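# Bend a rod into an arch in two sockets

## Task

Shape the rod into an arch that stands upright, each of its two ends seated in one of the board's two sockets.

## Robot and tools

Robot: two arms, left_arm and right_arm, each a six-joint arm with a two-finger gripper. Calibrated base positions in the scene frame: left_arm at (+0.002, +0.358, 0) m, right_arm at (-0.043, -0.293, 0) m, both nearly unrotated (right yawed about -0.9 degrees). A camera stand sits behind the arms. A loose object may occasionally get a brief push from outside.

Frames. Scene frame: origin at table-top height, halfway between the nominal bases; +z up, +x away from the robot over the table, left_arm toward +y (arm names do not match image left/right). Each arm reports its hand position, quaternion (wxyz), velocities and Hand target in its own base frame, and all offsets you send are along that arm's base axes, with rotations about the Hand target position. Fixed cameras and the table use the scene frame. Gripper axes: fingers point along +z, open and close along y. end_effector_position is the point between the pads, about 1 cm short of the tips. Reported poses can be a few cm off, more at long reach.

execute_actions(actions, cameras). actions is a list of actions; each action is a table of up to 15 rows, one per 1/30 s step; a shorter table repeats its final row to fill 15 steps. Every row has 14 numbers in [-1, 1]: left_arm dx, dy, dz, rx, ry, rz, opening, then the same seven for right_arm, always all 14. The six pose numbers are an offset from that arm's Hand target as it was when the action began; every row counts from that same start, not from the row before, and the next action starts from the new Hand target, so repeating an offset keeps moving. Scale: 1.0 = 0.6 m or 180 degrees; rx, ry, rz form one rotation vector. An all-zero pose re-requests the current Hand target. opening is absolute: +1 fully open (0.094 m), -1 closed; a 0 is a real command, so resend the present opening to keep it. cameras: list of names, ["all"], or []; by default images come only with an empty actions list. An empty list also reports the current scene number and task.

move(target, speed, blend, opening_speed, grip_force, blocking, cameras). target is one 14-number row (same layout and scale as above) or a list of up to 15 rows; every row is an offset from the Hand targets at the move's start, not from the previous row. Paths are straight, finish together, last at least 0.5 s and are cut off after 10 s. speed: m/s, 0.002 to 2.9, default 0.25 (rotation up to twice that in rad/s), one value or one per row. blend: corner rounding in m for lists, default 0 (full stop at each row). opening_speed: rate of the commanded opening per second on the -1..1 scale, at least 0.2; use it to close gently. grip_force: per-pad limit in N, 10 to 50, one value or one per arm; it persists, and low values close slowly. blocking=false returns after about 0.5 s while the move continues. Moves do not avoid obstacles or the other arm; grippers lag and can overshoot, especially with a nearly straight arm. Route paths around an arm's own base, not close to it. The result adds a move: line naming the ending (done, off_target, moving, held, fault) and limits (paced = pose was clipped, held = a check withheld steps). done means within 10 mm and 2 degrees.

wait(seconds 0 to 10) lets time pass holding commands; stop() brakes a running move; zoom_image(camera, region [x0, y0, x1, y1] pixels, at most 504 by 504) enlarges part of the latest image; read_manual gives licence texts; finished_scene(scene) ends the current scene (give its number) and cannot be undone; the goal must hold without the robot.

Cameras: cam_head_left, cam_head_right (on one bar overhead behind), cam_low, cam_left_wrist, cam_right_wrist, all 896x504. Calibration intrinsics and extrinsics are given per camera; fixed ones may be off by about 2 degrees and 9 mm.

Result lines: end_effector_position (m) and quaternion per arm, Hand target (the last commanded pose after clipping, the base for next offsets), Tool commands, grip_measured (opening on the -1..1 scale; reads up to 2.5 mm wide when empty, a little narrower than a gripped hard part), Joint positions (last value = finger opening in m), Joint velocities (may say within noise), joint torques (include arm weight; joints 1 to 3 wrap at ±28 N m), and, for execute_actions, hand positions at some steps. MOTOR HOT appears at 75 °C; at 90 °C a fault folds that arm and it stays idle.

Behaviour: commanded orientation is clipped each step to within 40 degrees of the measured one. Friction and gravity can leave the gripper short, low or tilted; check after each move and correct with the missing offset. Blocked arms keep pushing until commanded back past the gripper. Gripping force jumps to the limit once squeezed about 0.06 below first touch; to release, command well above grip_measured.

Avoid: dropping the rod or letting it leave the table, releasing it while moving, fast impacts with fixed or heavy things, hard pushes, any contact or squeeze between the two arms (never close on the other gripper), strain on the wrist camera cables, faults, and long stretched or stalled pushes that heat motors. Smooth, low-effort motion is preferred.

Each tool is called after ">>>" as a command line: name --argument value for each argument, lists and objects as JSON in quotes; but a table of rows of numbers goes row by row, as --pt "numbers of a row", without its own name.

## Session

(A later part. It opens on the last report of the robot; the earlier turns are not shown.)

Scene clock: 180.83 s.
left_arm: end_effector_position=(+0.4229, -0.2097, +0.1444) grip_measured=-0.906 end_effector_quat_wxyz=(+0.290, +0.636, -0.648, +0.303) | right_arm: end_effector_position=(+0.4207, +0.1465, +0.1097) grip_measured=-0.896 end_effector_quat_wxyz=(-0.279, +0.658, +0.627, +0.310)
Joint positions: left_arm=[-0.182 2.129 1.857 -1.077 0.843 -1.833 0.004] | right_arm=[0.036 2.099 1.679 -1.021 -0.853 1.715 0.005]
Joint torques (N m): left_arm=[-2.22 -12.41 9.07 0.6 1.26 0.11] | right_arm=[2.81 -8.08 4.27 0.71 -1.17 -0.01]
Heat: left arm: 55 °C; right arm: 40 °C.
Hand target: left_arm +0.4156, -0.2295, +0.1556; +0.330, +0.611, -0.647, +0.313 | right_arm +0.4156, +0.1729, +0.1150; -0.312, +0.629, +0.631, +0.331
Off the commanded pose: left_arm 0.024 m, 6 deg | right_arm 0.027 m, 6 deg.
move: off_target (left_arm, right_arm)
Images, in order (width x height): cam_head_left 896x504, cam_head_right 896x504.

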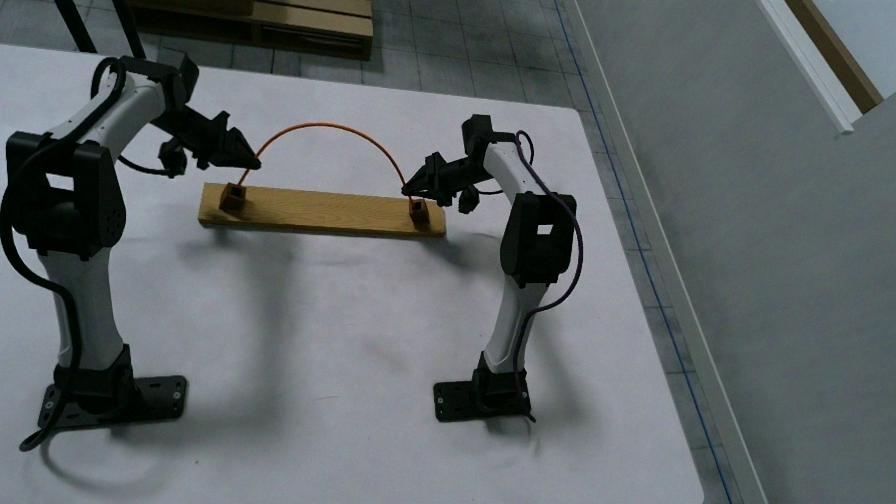

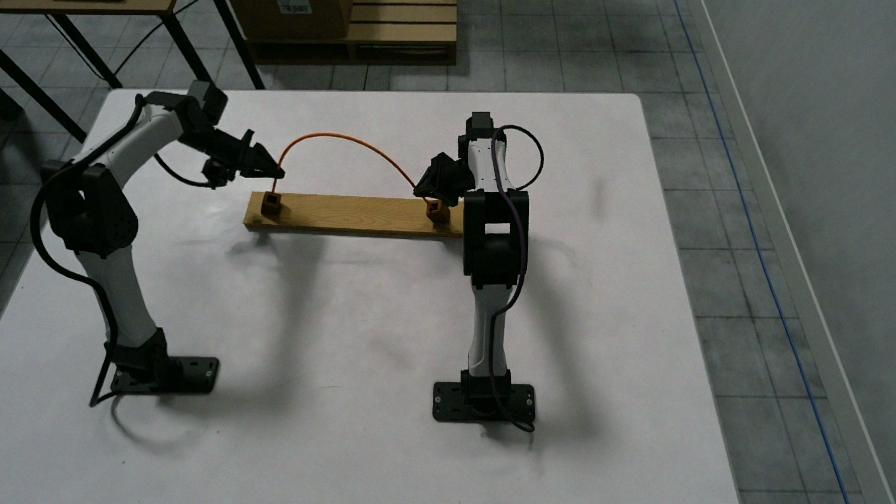

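>>> move --target '[-0.012,0.009,-0.05,0,0,0,-1,0,0,0,0,0,0,-1]' --speed 0.04 --cameras '["cam_head_left","cam_head_right","cam_low"]'

>>> zoom_image --camera "cam_head_left" --region '[210, 160, 260, 210]'

>>> zoom_image --camera "cam_head_right" --region '[250, 170, 300, 220]'

>>> zoom_image --camera "cam_low" --region '[410, 130, 570, 310]'

Scene clock: 184.90 s.
left_arm: end_effector_position=(+0.4151, -0.2057, +0.1178) grip_measured=-0.906 end_effector_quat_wxyz=(+0.295, +0.636, -0.650, +0.293) | right_arm: end_effector_position=(+0.4207, +0.1465, +0.1097) grip_measured=-0.896 end_effector_quat_wxyz=(-0.279, +0.658, +0.627, +0.310)
Joint positions: left_arm=[-0.176 2.129 1.757 -1.015 0.843 -1.808 0.004] | right_arm=[0.036 2.099 1.679 -1.021 -0.853 1.715 0.005]
Joint torques (N m): left_arm=[-1.94 -13.56 5.97 0.95 1.29 0.11] | right_arm=[2.81 -8.08 4.27 0.71 -1.17 -0.01]
Heat: left arm: 55 °C; right arm: 41 °C.
Hand target: left_arm +0.4084, -0.2241, +0.1256; +0.330, +0.611, -0.647, +0.313 | right_arm +0.4156, +0.1729, +0.1150; -0.312, +0.629, +0.631, +0.331
Off the commanded pose: left_arm 0.021 m, 5 deg | right_arm 0.027 m, 6 deg.
move: off_target (left_arm, right_arm)
Images, in order (width x height): cam_head_left 896x504, cam_head_right 896x504, cam_low 896x504.

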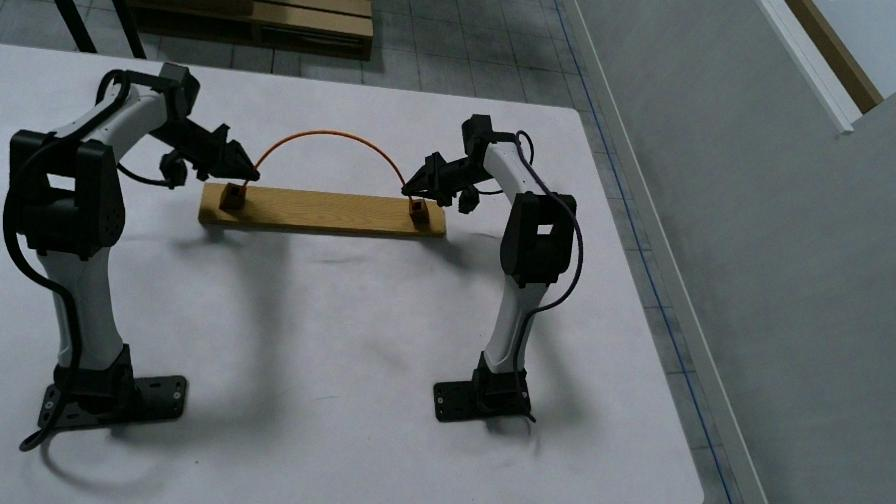

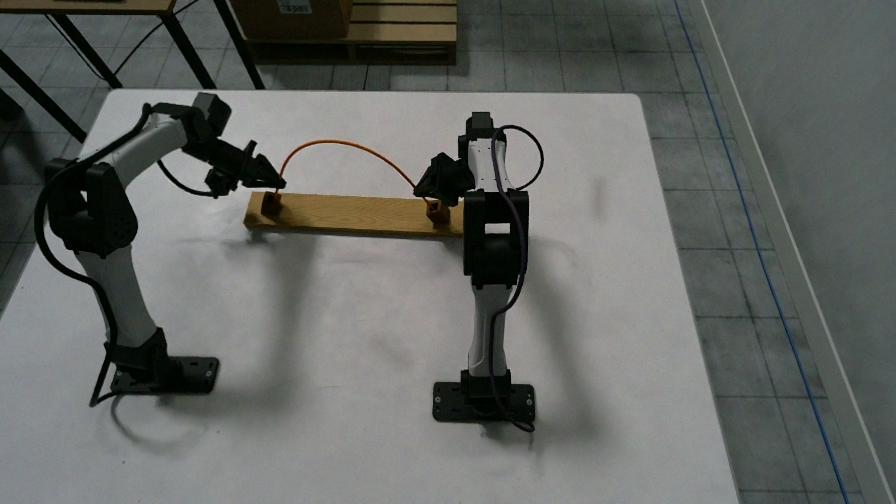

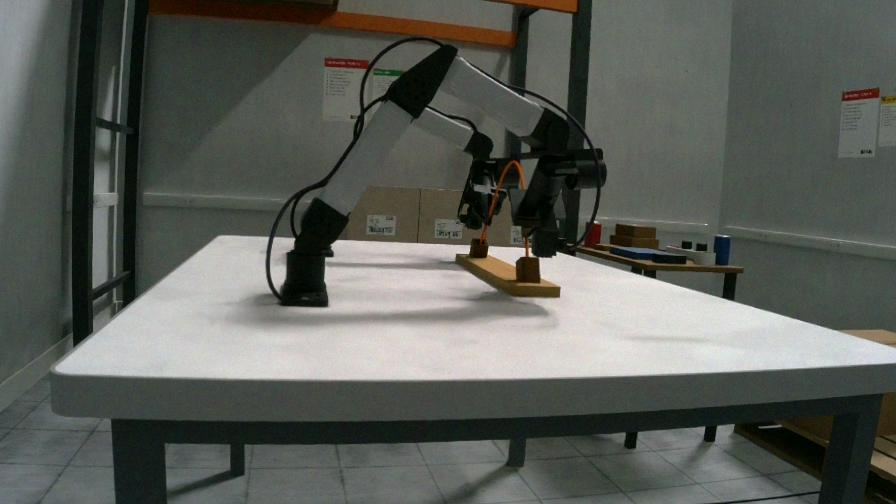

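Scaled by 10.080 from the camera's 896x504 image, which has a finer 1280x720 frame.

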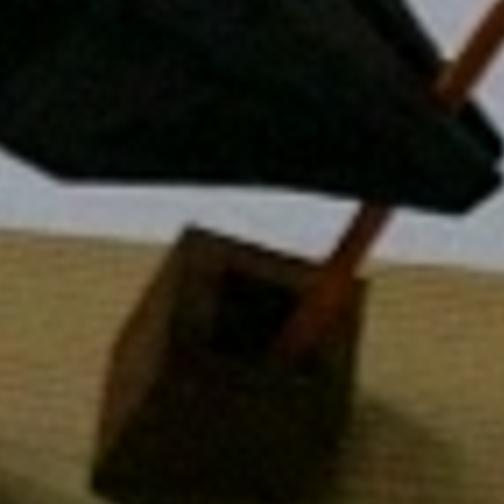

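Scaled by 10.080 from the camera's 896x504 image, which has a finer 1280x720 frame.

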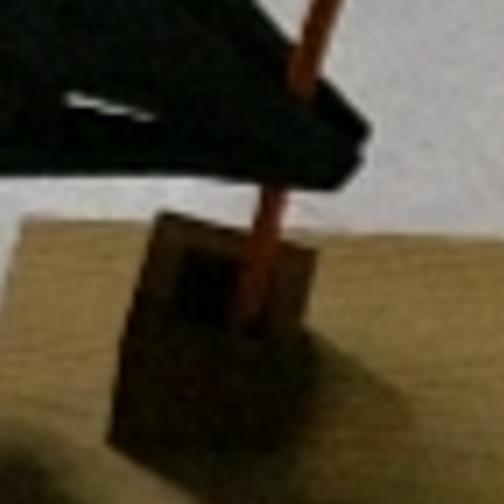

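Scaled by 2.800 from the camera's 896x504 image, which has a finer 1280x720 frame.

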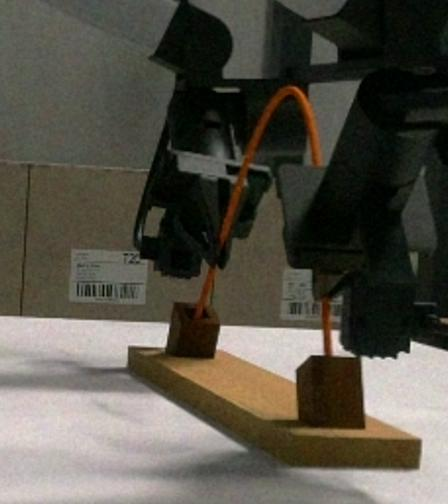

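>>> move --target '[0.006,0.022,-0.035,0,0,0,-1,0,-0.022,-0.035,0,0,0,-1]' --speed 0.04 --cameras '["cam_head_left","cam_head_right","cam_low"]'

>>> zoom_image --camera "cam_head_left" --region '[210, 160, 260, 210]'

>>> zoom_image --camera "cam_head_right" --region '[410, 170, 460, 220]'

>>> zoom_image --camera "cam_low" --region '[410, 130, 570, 310]'

Scene clock: 188.53 s.
left_arm: end_effector_position=(+0.4167, -0.1980, +0.1072) grip_measured=-0.906 end_effector_quat_wxyz=(+0.299, +0.628, -0.652, +0.302) | right_arm: end_effector_position=(+0.4179, +0.1411, +0.0971) grip_measured=-0.896 end_effector_quat_wxyz=(-0.282, +0.653, +0.629, +0.313)
Joint positions: left_arm=[-0.152 2.142 1.725 -0.988 0.866 -1.763 0.004] | right_arm=[0.021 2.108 1.639 -0.994 -0.865 1.679 0.005]
Joint torques (N m): left_arm=[-1.24 -11.82 5.63 0.94 1.11 0.13] | right_arm=[1.55 -6.71 4.05 0.72 -1.1 -0.16]
Heat: left arm: 55 °C; right arm: 41 °C.
Hand target: left_arm +0.4119, -0.2109, +0.1045; +0.330, +0.612, -0.647, +0.313 | right_arm +0.4157, +0.1596, +0.0940; -0.312, +0.629, +0.631, +0.331
Off the commanded pose: left_arm 0.014 m, 4 deg | right_arm 0.019 m, 5 deg.
move: off_target (left_arm, right_arm)
Images, in order (width x height): cam_head_left 896x504, cam_head_right 896x504, cam_low 896x504.

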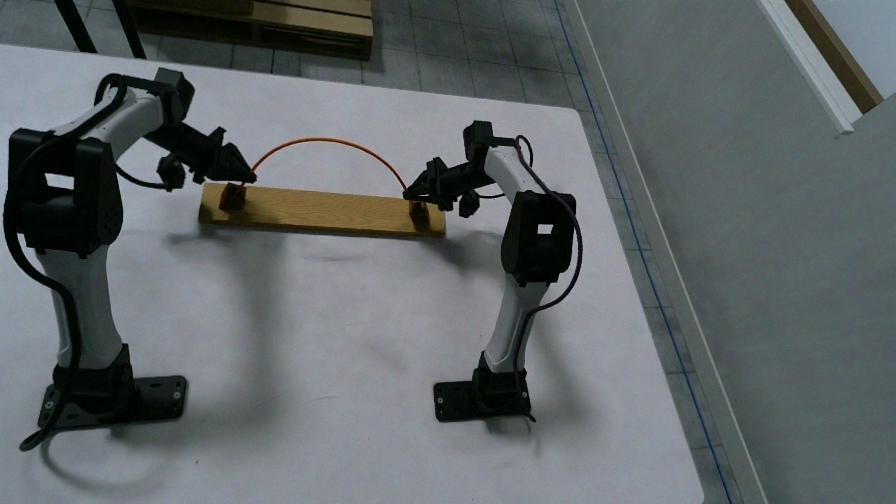

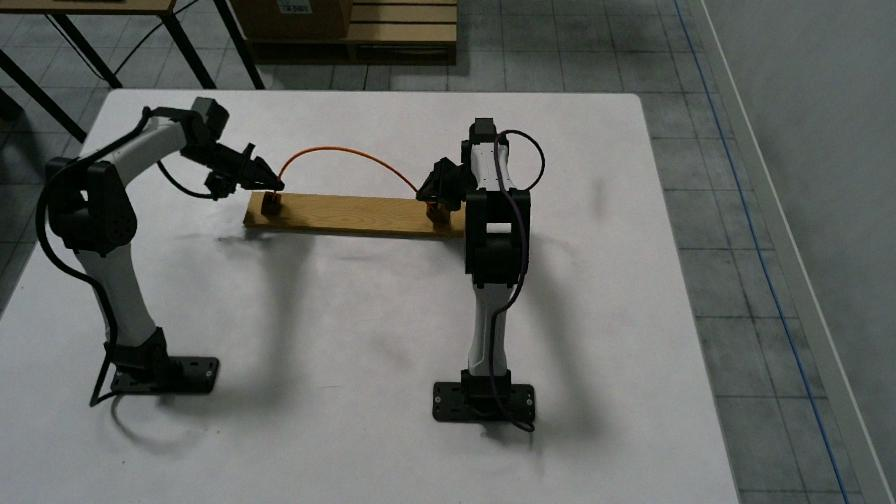

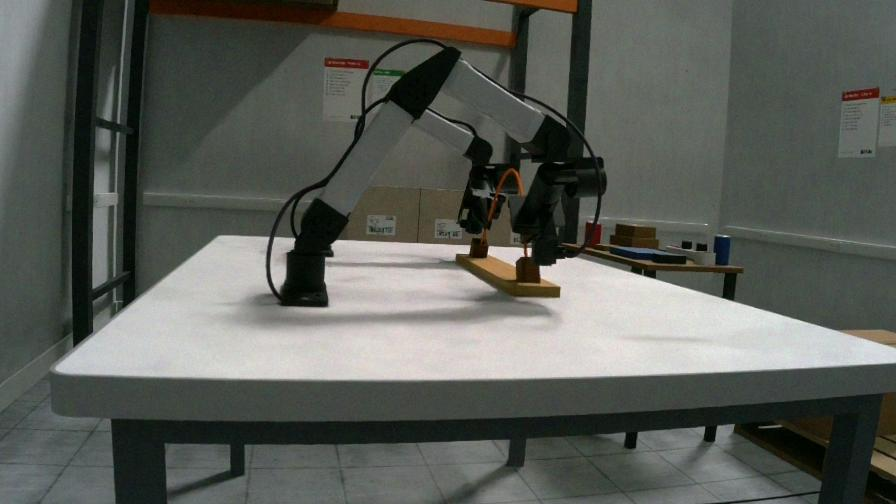

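Scaled by 10.080 from the camera's 896x504 image, which has a finer 1280x720 frame.

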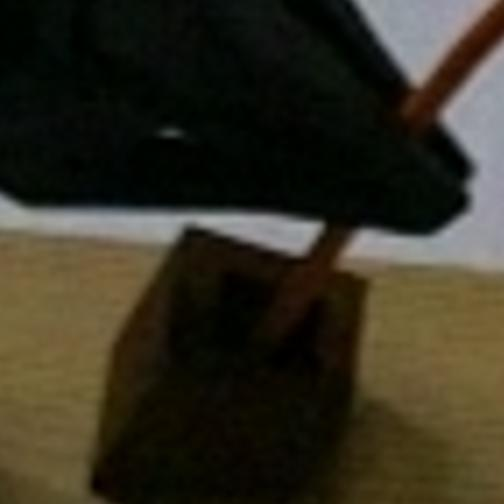

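Scaled by 10.080 from the camera's 896x504 image, which has a finer 1280x720 frame.

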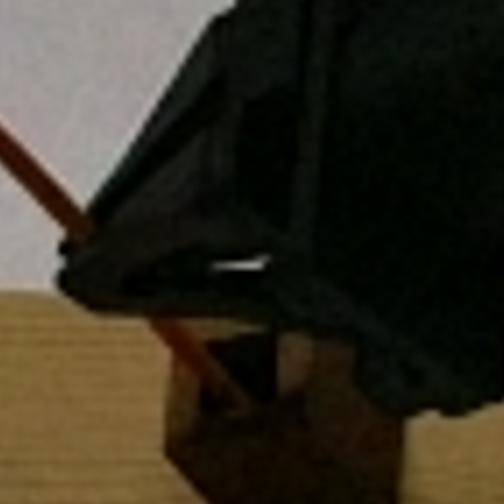

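Scaled by 2.800 from the camera's 896x504 image, which has a finer 1280x720 frame.

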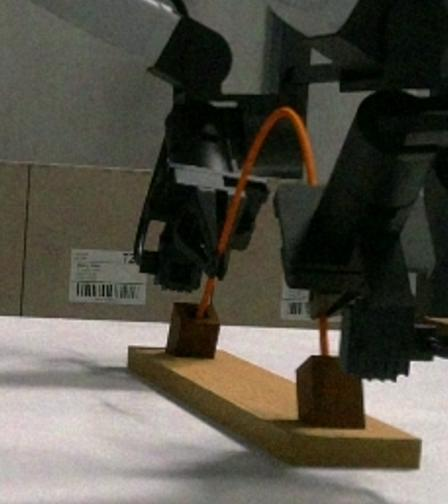

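>>> move --target '[0,0.014,-0.025,0,0,0,-1,0,-0.014,-0.02,0,0,0,-1]' --speed 0.04 --cameras '["cam_head_left","cam_low"]'

>>> zoom_image --camera "cam_head_left" --region '[210, 160, 260, 210]'

>>> zoom_image --camera "cam_low" --region '[410, 130, 570, 310]'

Scene clock: 191.03 s.
left_arm: end_effector_position=(+0.4157, -0.1973, +0.1065) grip_measured=-0.906 end_effector_quat_wxyz=(+0.312, +0.615, -0.650, +0.320) | right_arm: end_effector_position=(+0.4178, +0.1412, +0.0963) grip_measured=-0.896 end_effector_quat_wxyz=(-0.297, +0.641, +0.626, +0.331)
Joint positions: left_arm=[-0.138 2.142 1.696 -0.961 0.917 -1.735 0.004] | right_arm=[0.007 2.119 1.624 -0.981 -0.918 1.647 0.005]
Joint torques (N m): left_arm=[-0.69 -10.3 4.98 0.91 0.66 0.18] | right_arm=[1.07 -6.06 3.63 0.69 -0.66 -0.16]
Heat: left arm: 55 °C; right arm: 41 °C.
Hand target: left_arm +0.4120, -0.2024, +0.0895; +0.330, +0.612, -0.647, +0.313 | right_arm +0.4157, +0.1512, +0.0821; -0.312, +0.629, +0.631, +0.332
Off the commanded pose: left_arm 0.018 m, 2 deg | right_arm 0.018 m, 2 deg.
move: off_target (left_arm, right_arm)
Images, in order (width x height): cam_head_left 896x504, cam_low 896x504.

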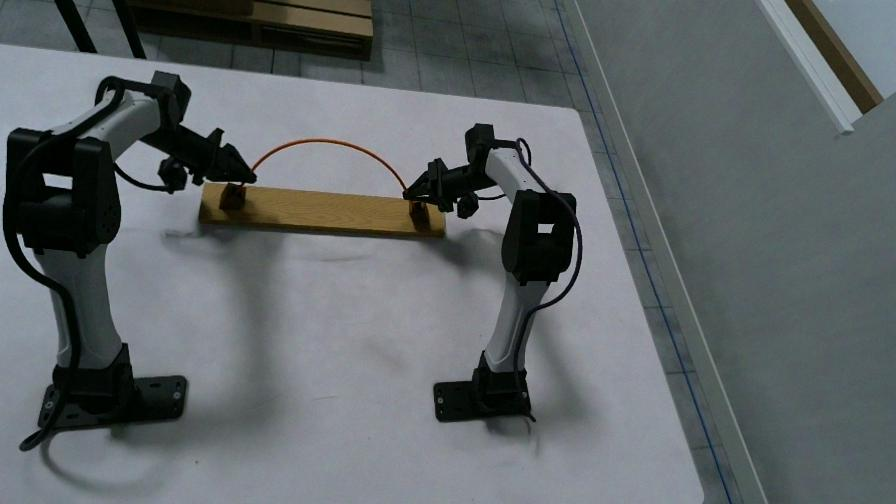

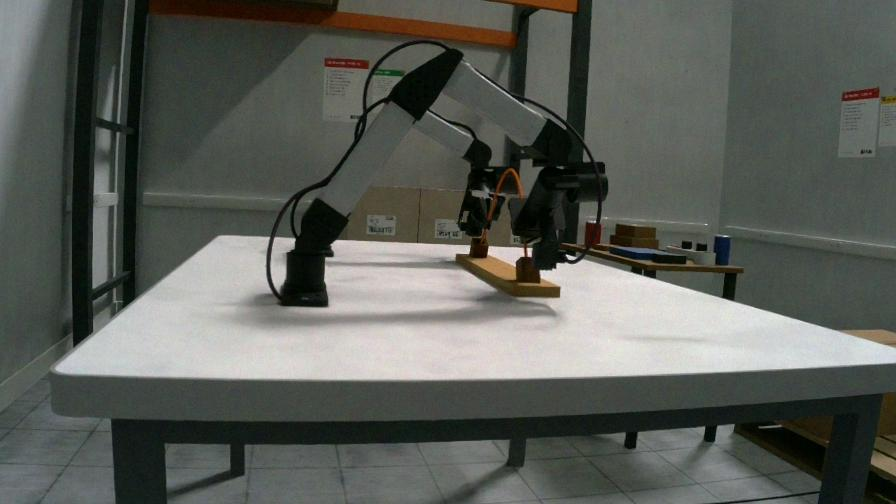

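Scaled by 10.080 from the camera's 896x504 image, which has a finer 1280x720 frame.

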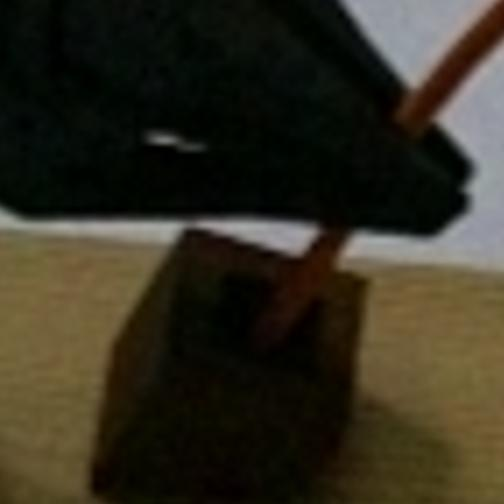

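Scaled by 2.800 from the camera's 896x504 image, which has a finer 1280x720 frame.

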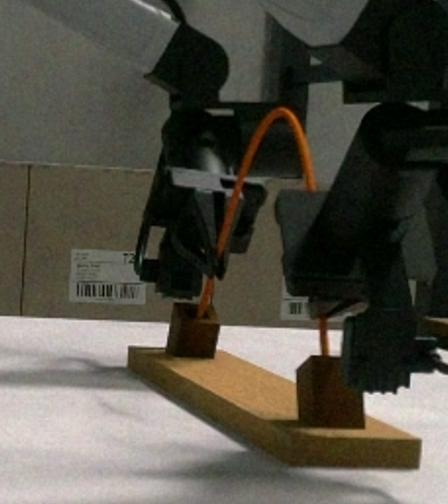

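>>> move --target '[0.004,0.007,0.025,0,0,0,-1,0.002,-0.012,0.022,0,0,0,-1]' --speed 0.04

>>> move --pt "0 0 0 0 0 0 -0.75 0 0 0 0 0 0 -0.75" --pt "0 0 0 0 0 0 -0.1 0 0 0 0 0 0 -0.1" --opening_speed 0.25 --cameras '["cam_head_left","cam_low","cam_left_wrist","cam_right_wrist"]'

>>> zoom_image --camera "cam_low" --region '[410, 130, 570, 310]'

Scene clock: 193.67 s.
left_arm: end_effector_position=(+0.4178, -0.1933, +0.1085) grip_measured=-0.906 end_effector_quat_wxyz=(+0.312, +0.613, -0.650, +0.322) | right_arm: end_effector_position=(+0.4171, +0.1350, +0.0994) grip_measured=-0.896 end_effector_quat_wxyz=(-0.297, +0.638, +0.627, +0.333)
Joint positions: left_arm=[-0.128 2.149 1.715 -0.984 0.92 -1.716 0.004] | right_arm=[-0.009 2.119 1.635 -1.011 -0.924 1.616 0.005]
Joint torques (N m): left_arm=[-0.76 -11.37 8.06 0.36 0.65 0.13] | right_arm=[1.03 -6.35 6.53 0.2 -0.62 -0.1]
Heat: left arm: 54 °C; right arm: 41 °C.
Hand target: left_arm +0.4144, -0.1983, +0.1045; +0.330, +0.611, -0.647, +0.313 | right_arm +0.4169, +0.1440, +0.0952; -0.312, +0.629, +0.631, +0.331
Off the commanded pose: left_arm 0.007 m, 2 deg | right_arm 0.010 m, 2 deg.
move: done

Scene clock: 197.67 s.
left_arm: end_effector_position=(+0.4167, -0.1944, +0.1040) grip_measured=-0.102 end_effector_quat_wxyz=(+0.318, +0.615, -0.649, +0.318) | right_arm: end_effector_position=(+0.4149, +0.1405, +0.0960) grip_measured=-0.103 end_effector_quat_wxyz=(-0.303, +0.633, +0.631, +0.330)
Joint positions: left_arm=[-0.13 2.161 1.715 -0.987 0.925 -1.715 0.042] | right_arm=[0.003 2.129 1.635 -1.013 -0.929 1.608 0.042]
Joint torques (N m): left_arm=[-0.58 -12.53 8.12 0.34 0.6 0.14] | right_arm=[0.08 -7.1 6.61 0.19 -0.58 -0.04]
Heat: left arm: 53 °C; right arm: 40 °C.
Hand target: left_arm +0.4144, -0.1983, +0.1045; +0.330, +0.611, -0.647, +0.313 | right_arm +0.4168, +0.1441, +0.0952; -0.312, +0.629, +0.631, +0.331
Off the commanded pose: left_arm 0.004 m, 2 deg | right_arm 0.004 m, 1 deg.
move: done
camera_calibration:
cam_left_wrist: T_world_to_cam=[[0.993713, -0.0982195, 0.0537319, -0.435253], [-0.0389471, 0.146684, 0.988416, -0.0540266], [-0.104963, -0.984295, 0.141937, -0.0313453], [0, 0, 0, 1]] pos_world=[0.427122, -0.0656785, 0.0812368]
cam_right_wrist: T_world_to_cam=[[-0.99746, 0.0529452, -0.0476496, 0.412203], [-0.0546066, -0.138856, 0.988806, -0.050404], [0.0457361, 0.988896, 0.141394, -0.0426184], [0, 0, 0, 1]] pos_world=[0.410353, 0.0133221, 0.0755071]
Images, in order (width x height): cam_head_left 896x504, cam_low 896x504, cam_left_wrist 896x504, cam_right_wrist 896x504.

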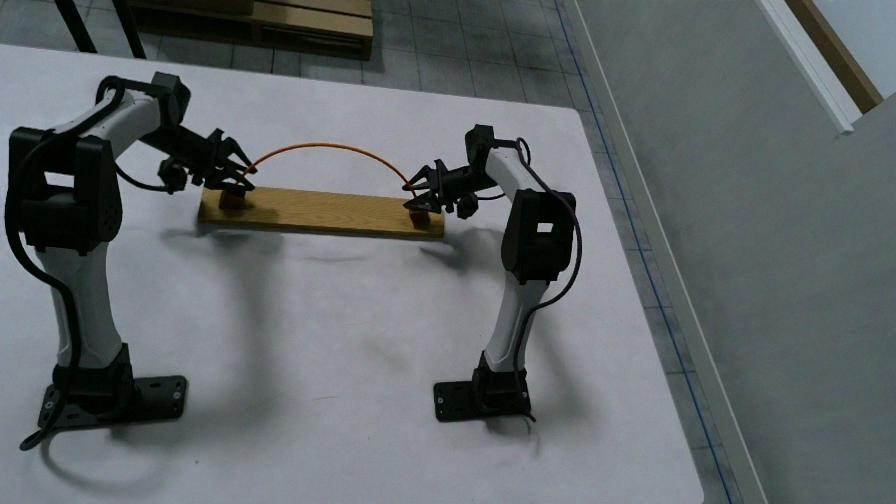

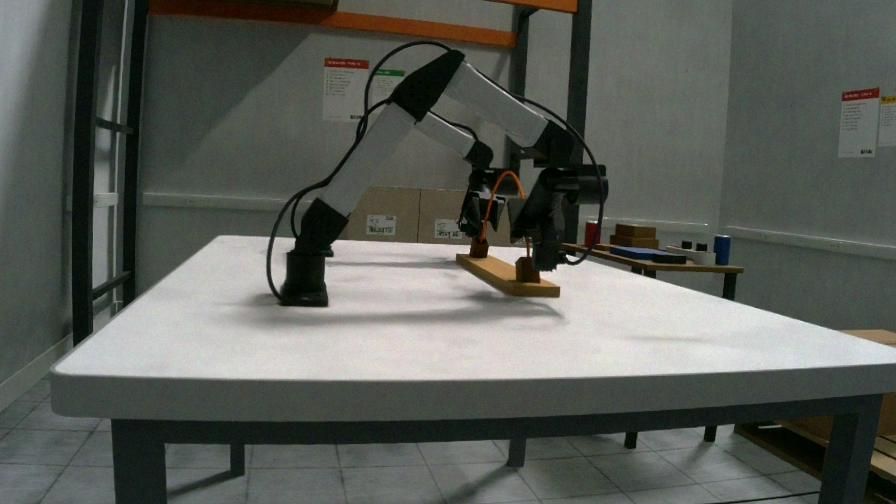

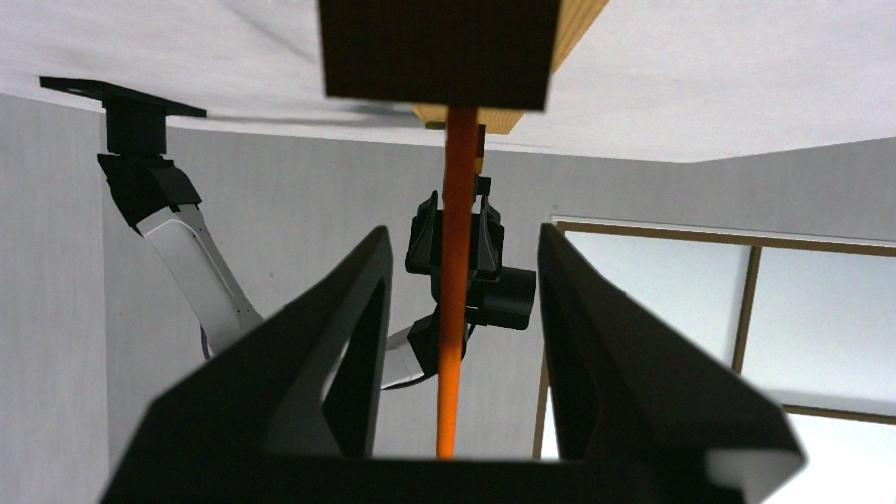

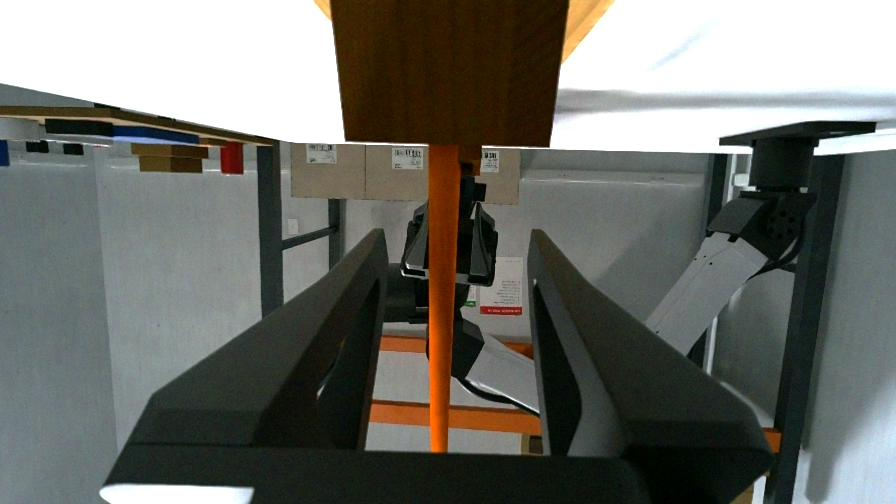

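Scaled by 2.800 from the camera's 896x504 image, which has a finer 1280x720 frame.

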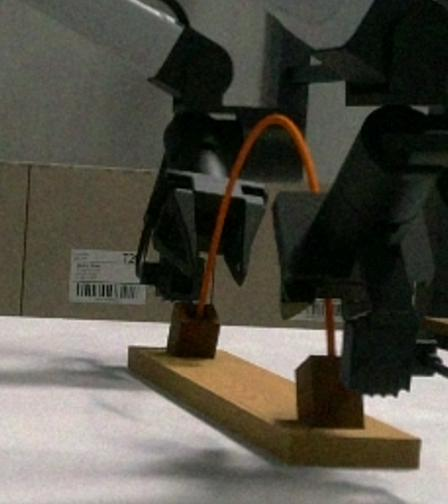

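Withdraw.

>>> move --target '[0.005,0.166,0.111,0,0,0,-0.1,-0.009,-0.162,0.116,0,0,0,-0.1]' --speed 0.1 --cameras '["cam_head_left","cam_head_right","cam_low"]'

>>> zoom_image --camera "cam_head_left" --region '[180, 120, 480, 250]'

>>> zoom_image --camera "cam_low" --region '[410, 130, 570, 310]'

Scene clock: 203.87 s.
left_arm: end_effector_position=(+0.4237, -0.0989, +0.1680) grip_measured=-0.102 end_effector_quat_wxyz=(+0.304, +0.614, -0.648, +0.332) | right_arm: end_effector_position=(+0.4105, +0.0473, +0.1626) grip_measured=-0.103 end_effector_quat_wxyz=(-0.300, +0.638, +0.621, +0.343)
Joint positions: left_arm=[0.097 2.222 2.067 -1.524 0.93 -1.366 0.042] | right_arm=[-0.23 2.188 1.979 -1.565 -0.931 1.265 0.042]
Joint torques (N m): left_arm=[0.14 -13.46 7.77 -0.5 0.48 0.2] | right_arm=[-0.17 -8.42 6.38 -0.29 -0.36 -0.07]
Heat: left arm: 53 °C; right arm: 40 °C.
Hand target: left_arm +0.4174, -0.0987, +0.1711; +0.330, +0.611, -0.647, +0.313 | right_arm +0.4114, +0.0468, +0.1647; -0.312, +0.629, +0.631, +0.331
Off the commanded pose: left_arm 0.007 m, 4 deg | right_arm 0.002 m, 2 deg.
joint sent to its limit (left arm) — joint 4 (wrist pitch), lower limit. The joint targets still meet the commanded pose.
joint sent to its limit (right arm) — joint 4 (wrist pitch), lower limit. The joint targets still meet the commanded pose.
move: off_target (left_arm)
Images, in order (width x height): cam_head_left 896x504, cam_head_right 896x504, cam_low 896x504.

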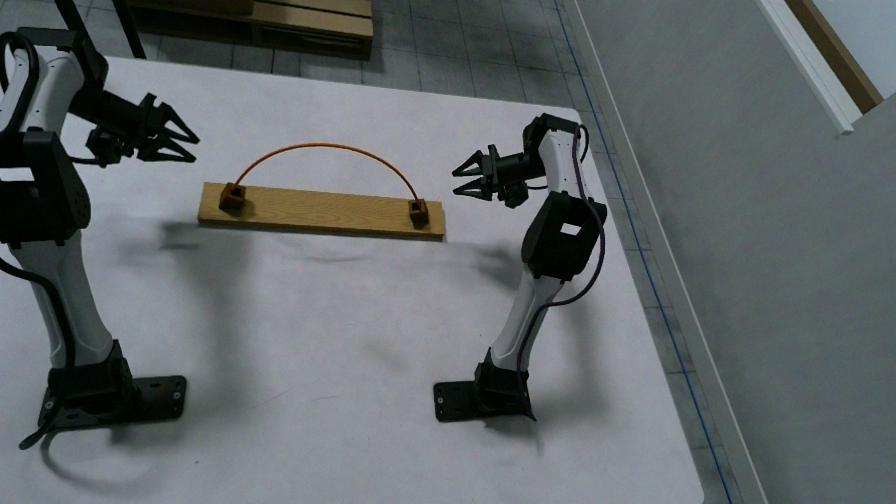

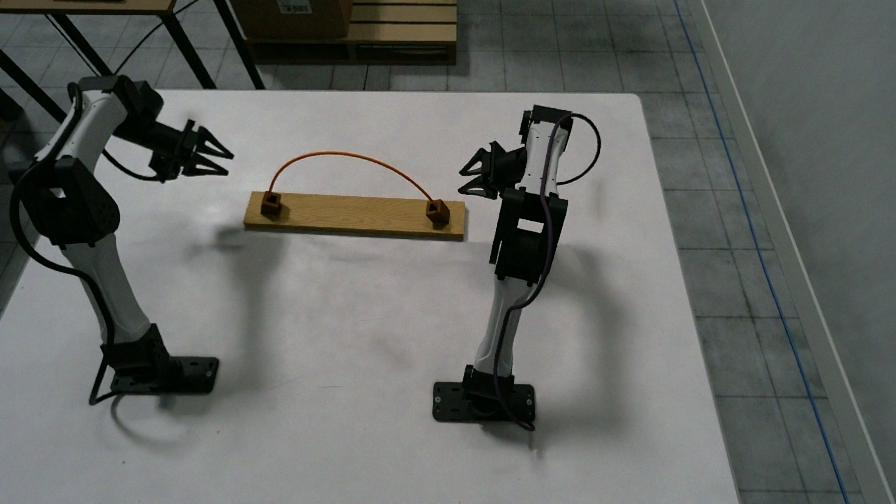

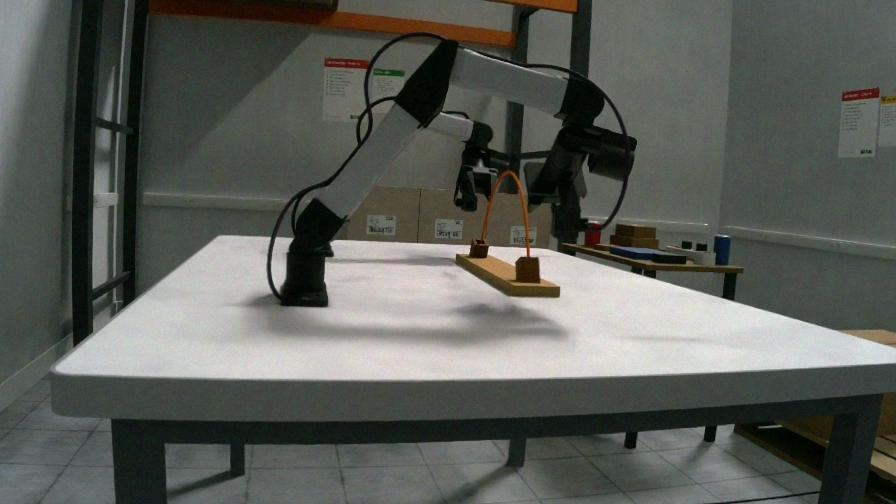

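Scaled by 1.680 from the camera's 896x504 image, which has a finer 1280x720 frame.

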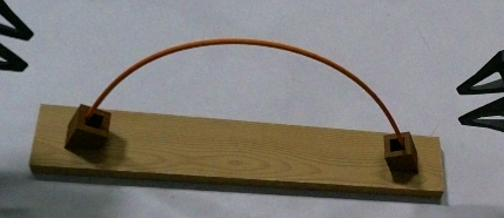

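Scaled by 2.800 from the camera's 896x504 image, which has a finer 1280x720 frame.

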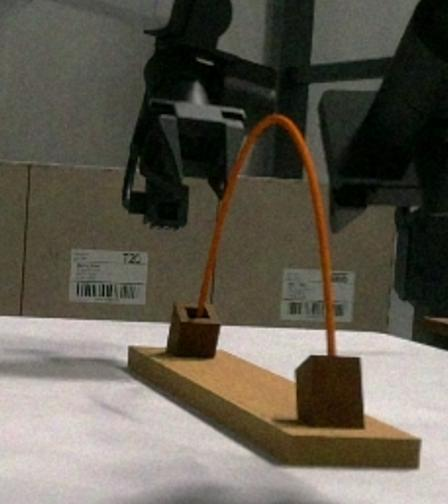

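>>> finished_scene --scene 2

The scene is finished: the task was done.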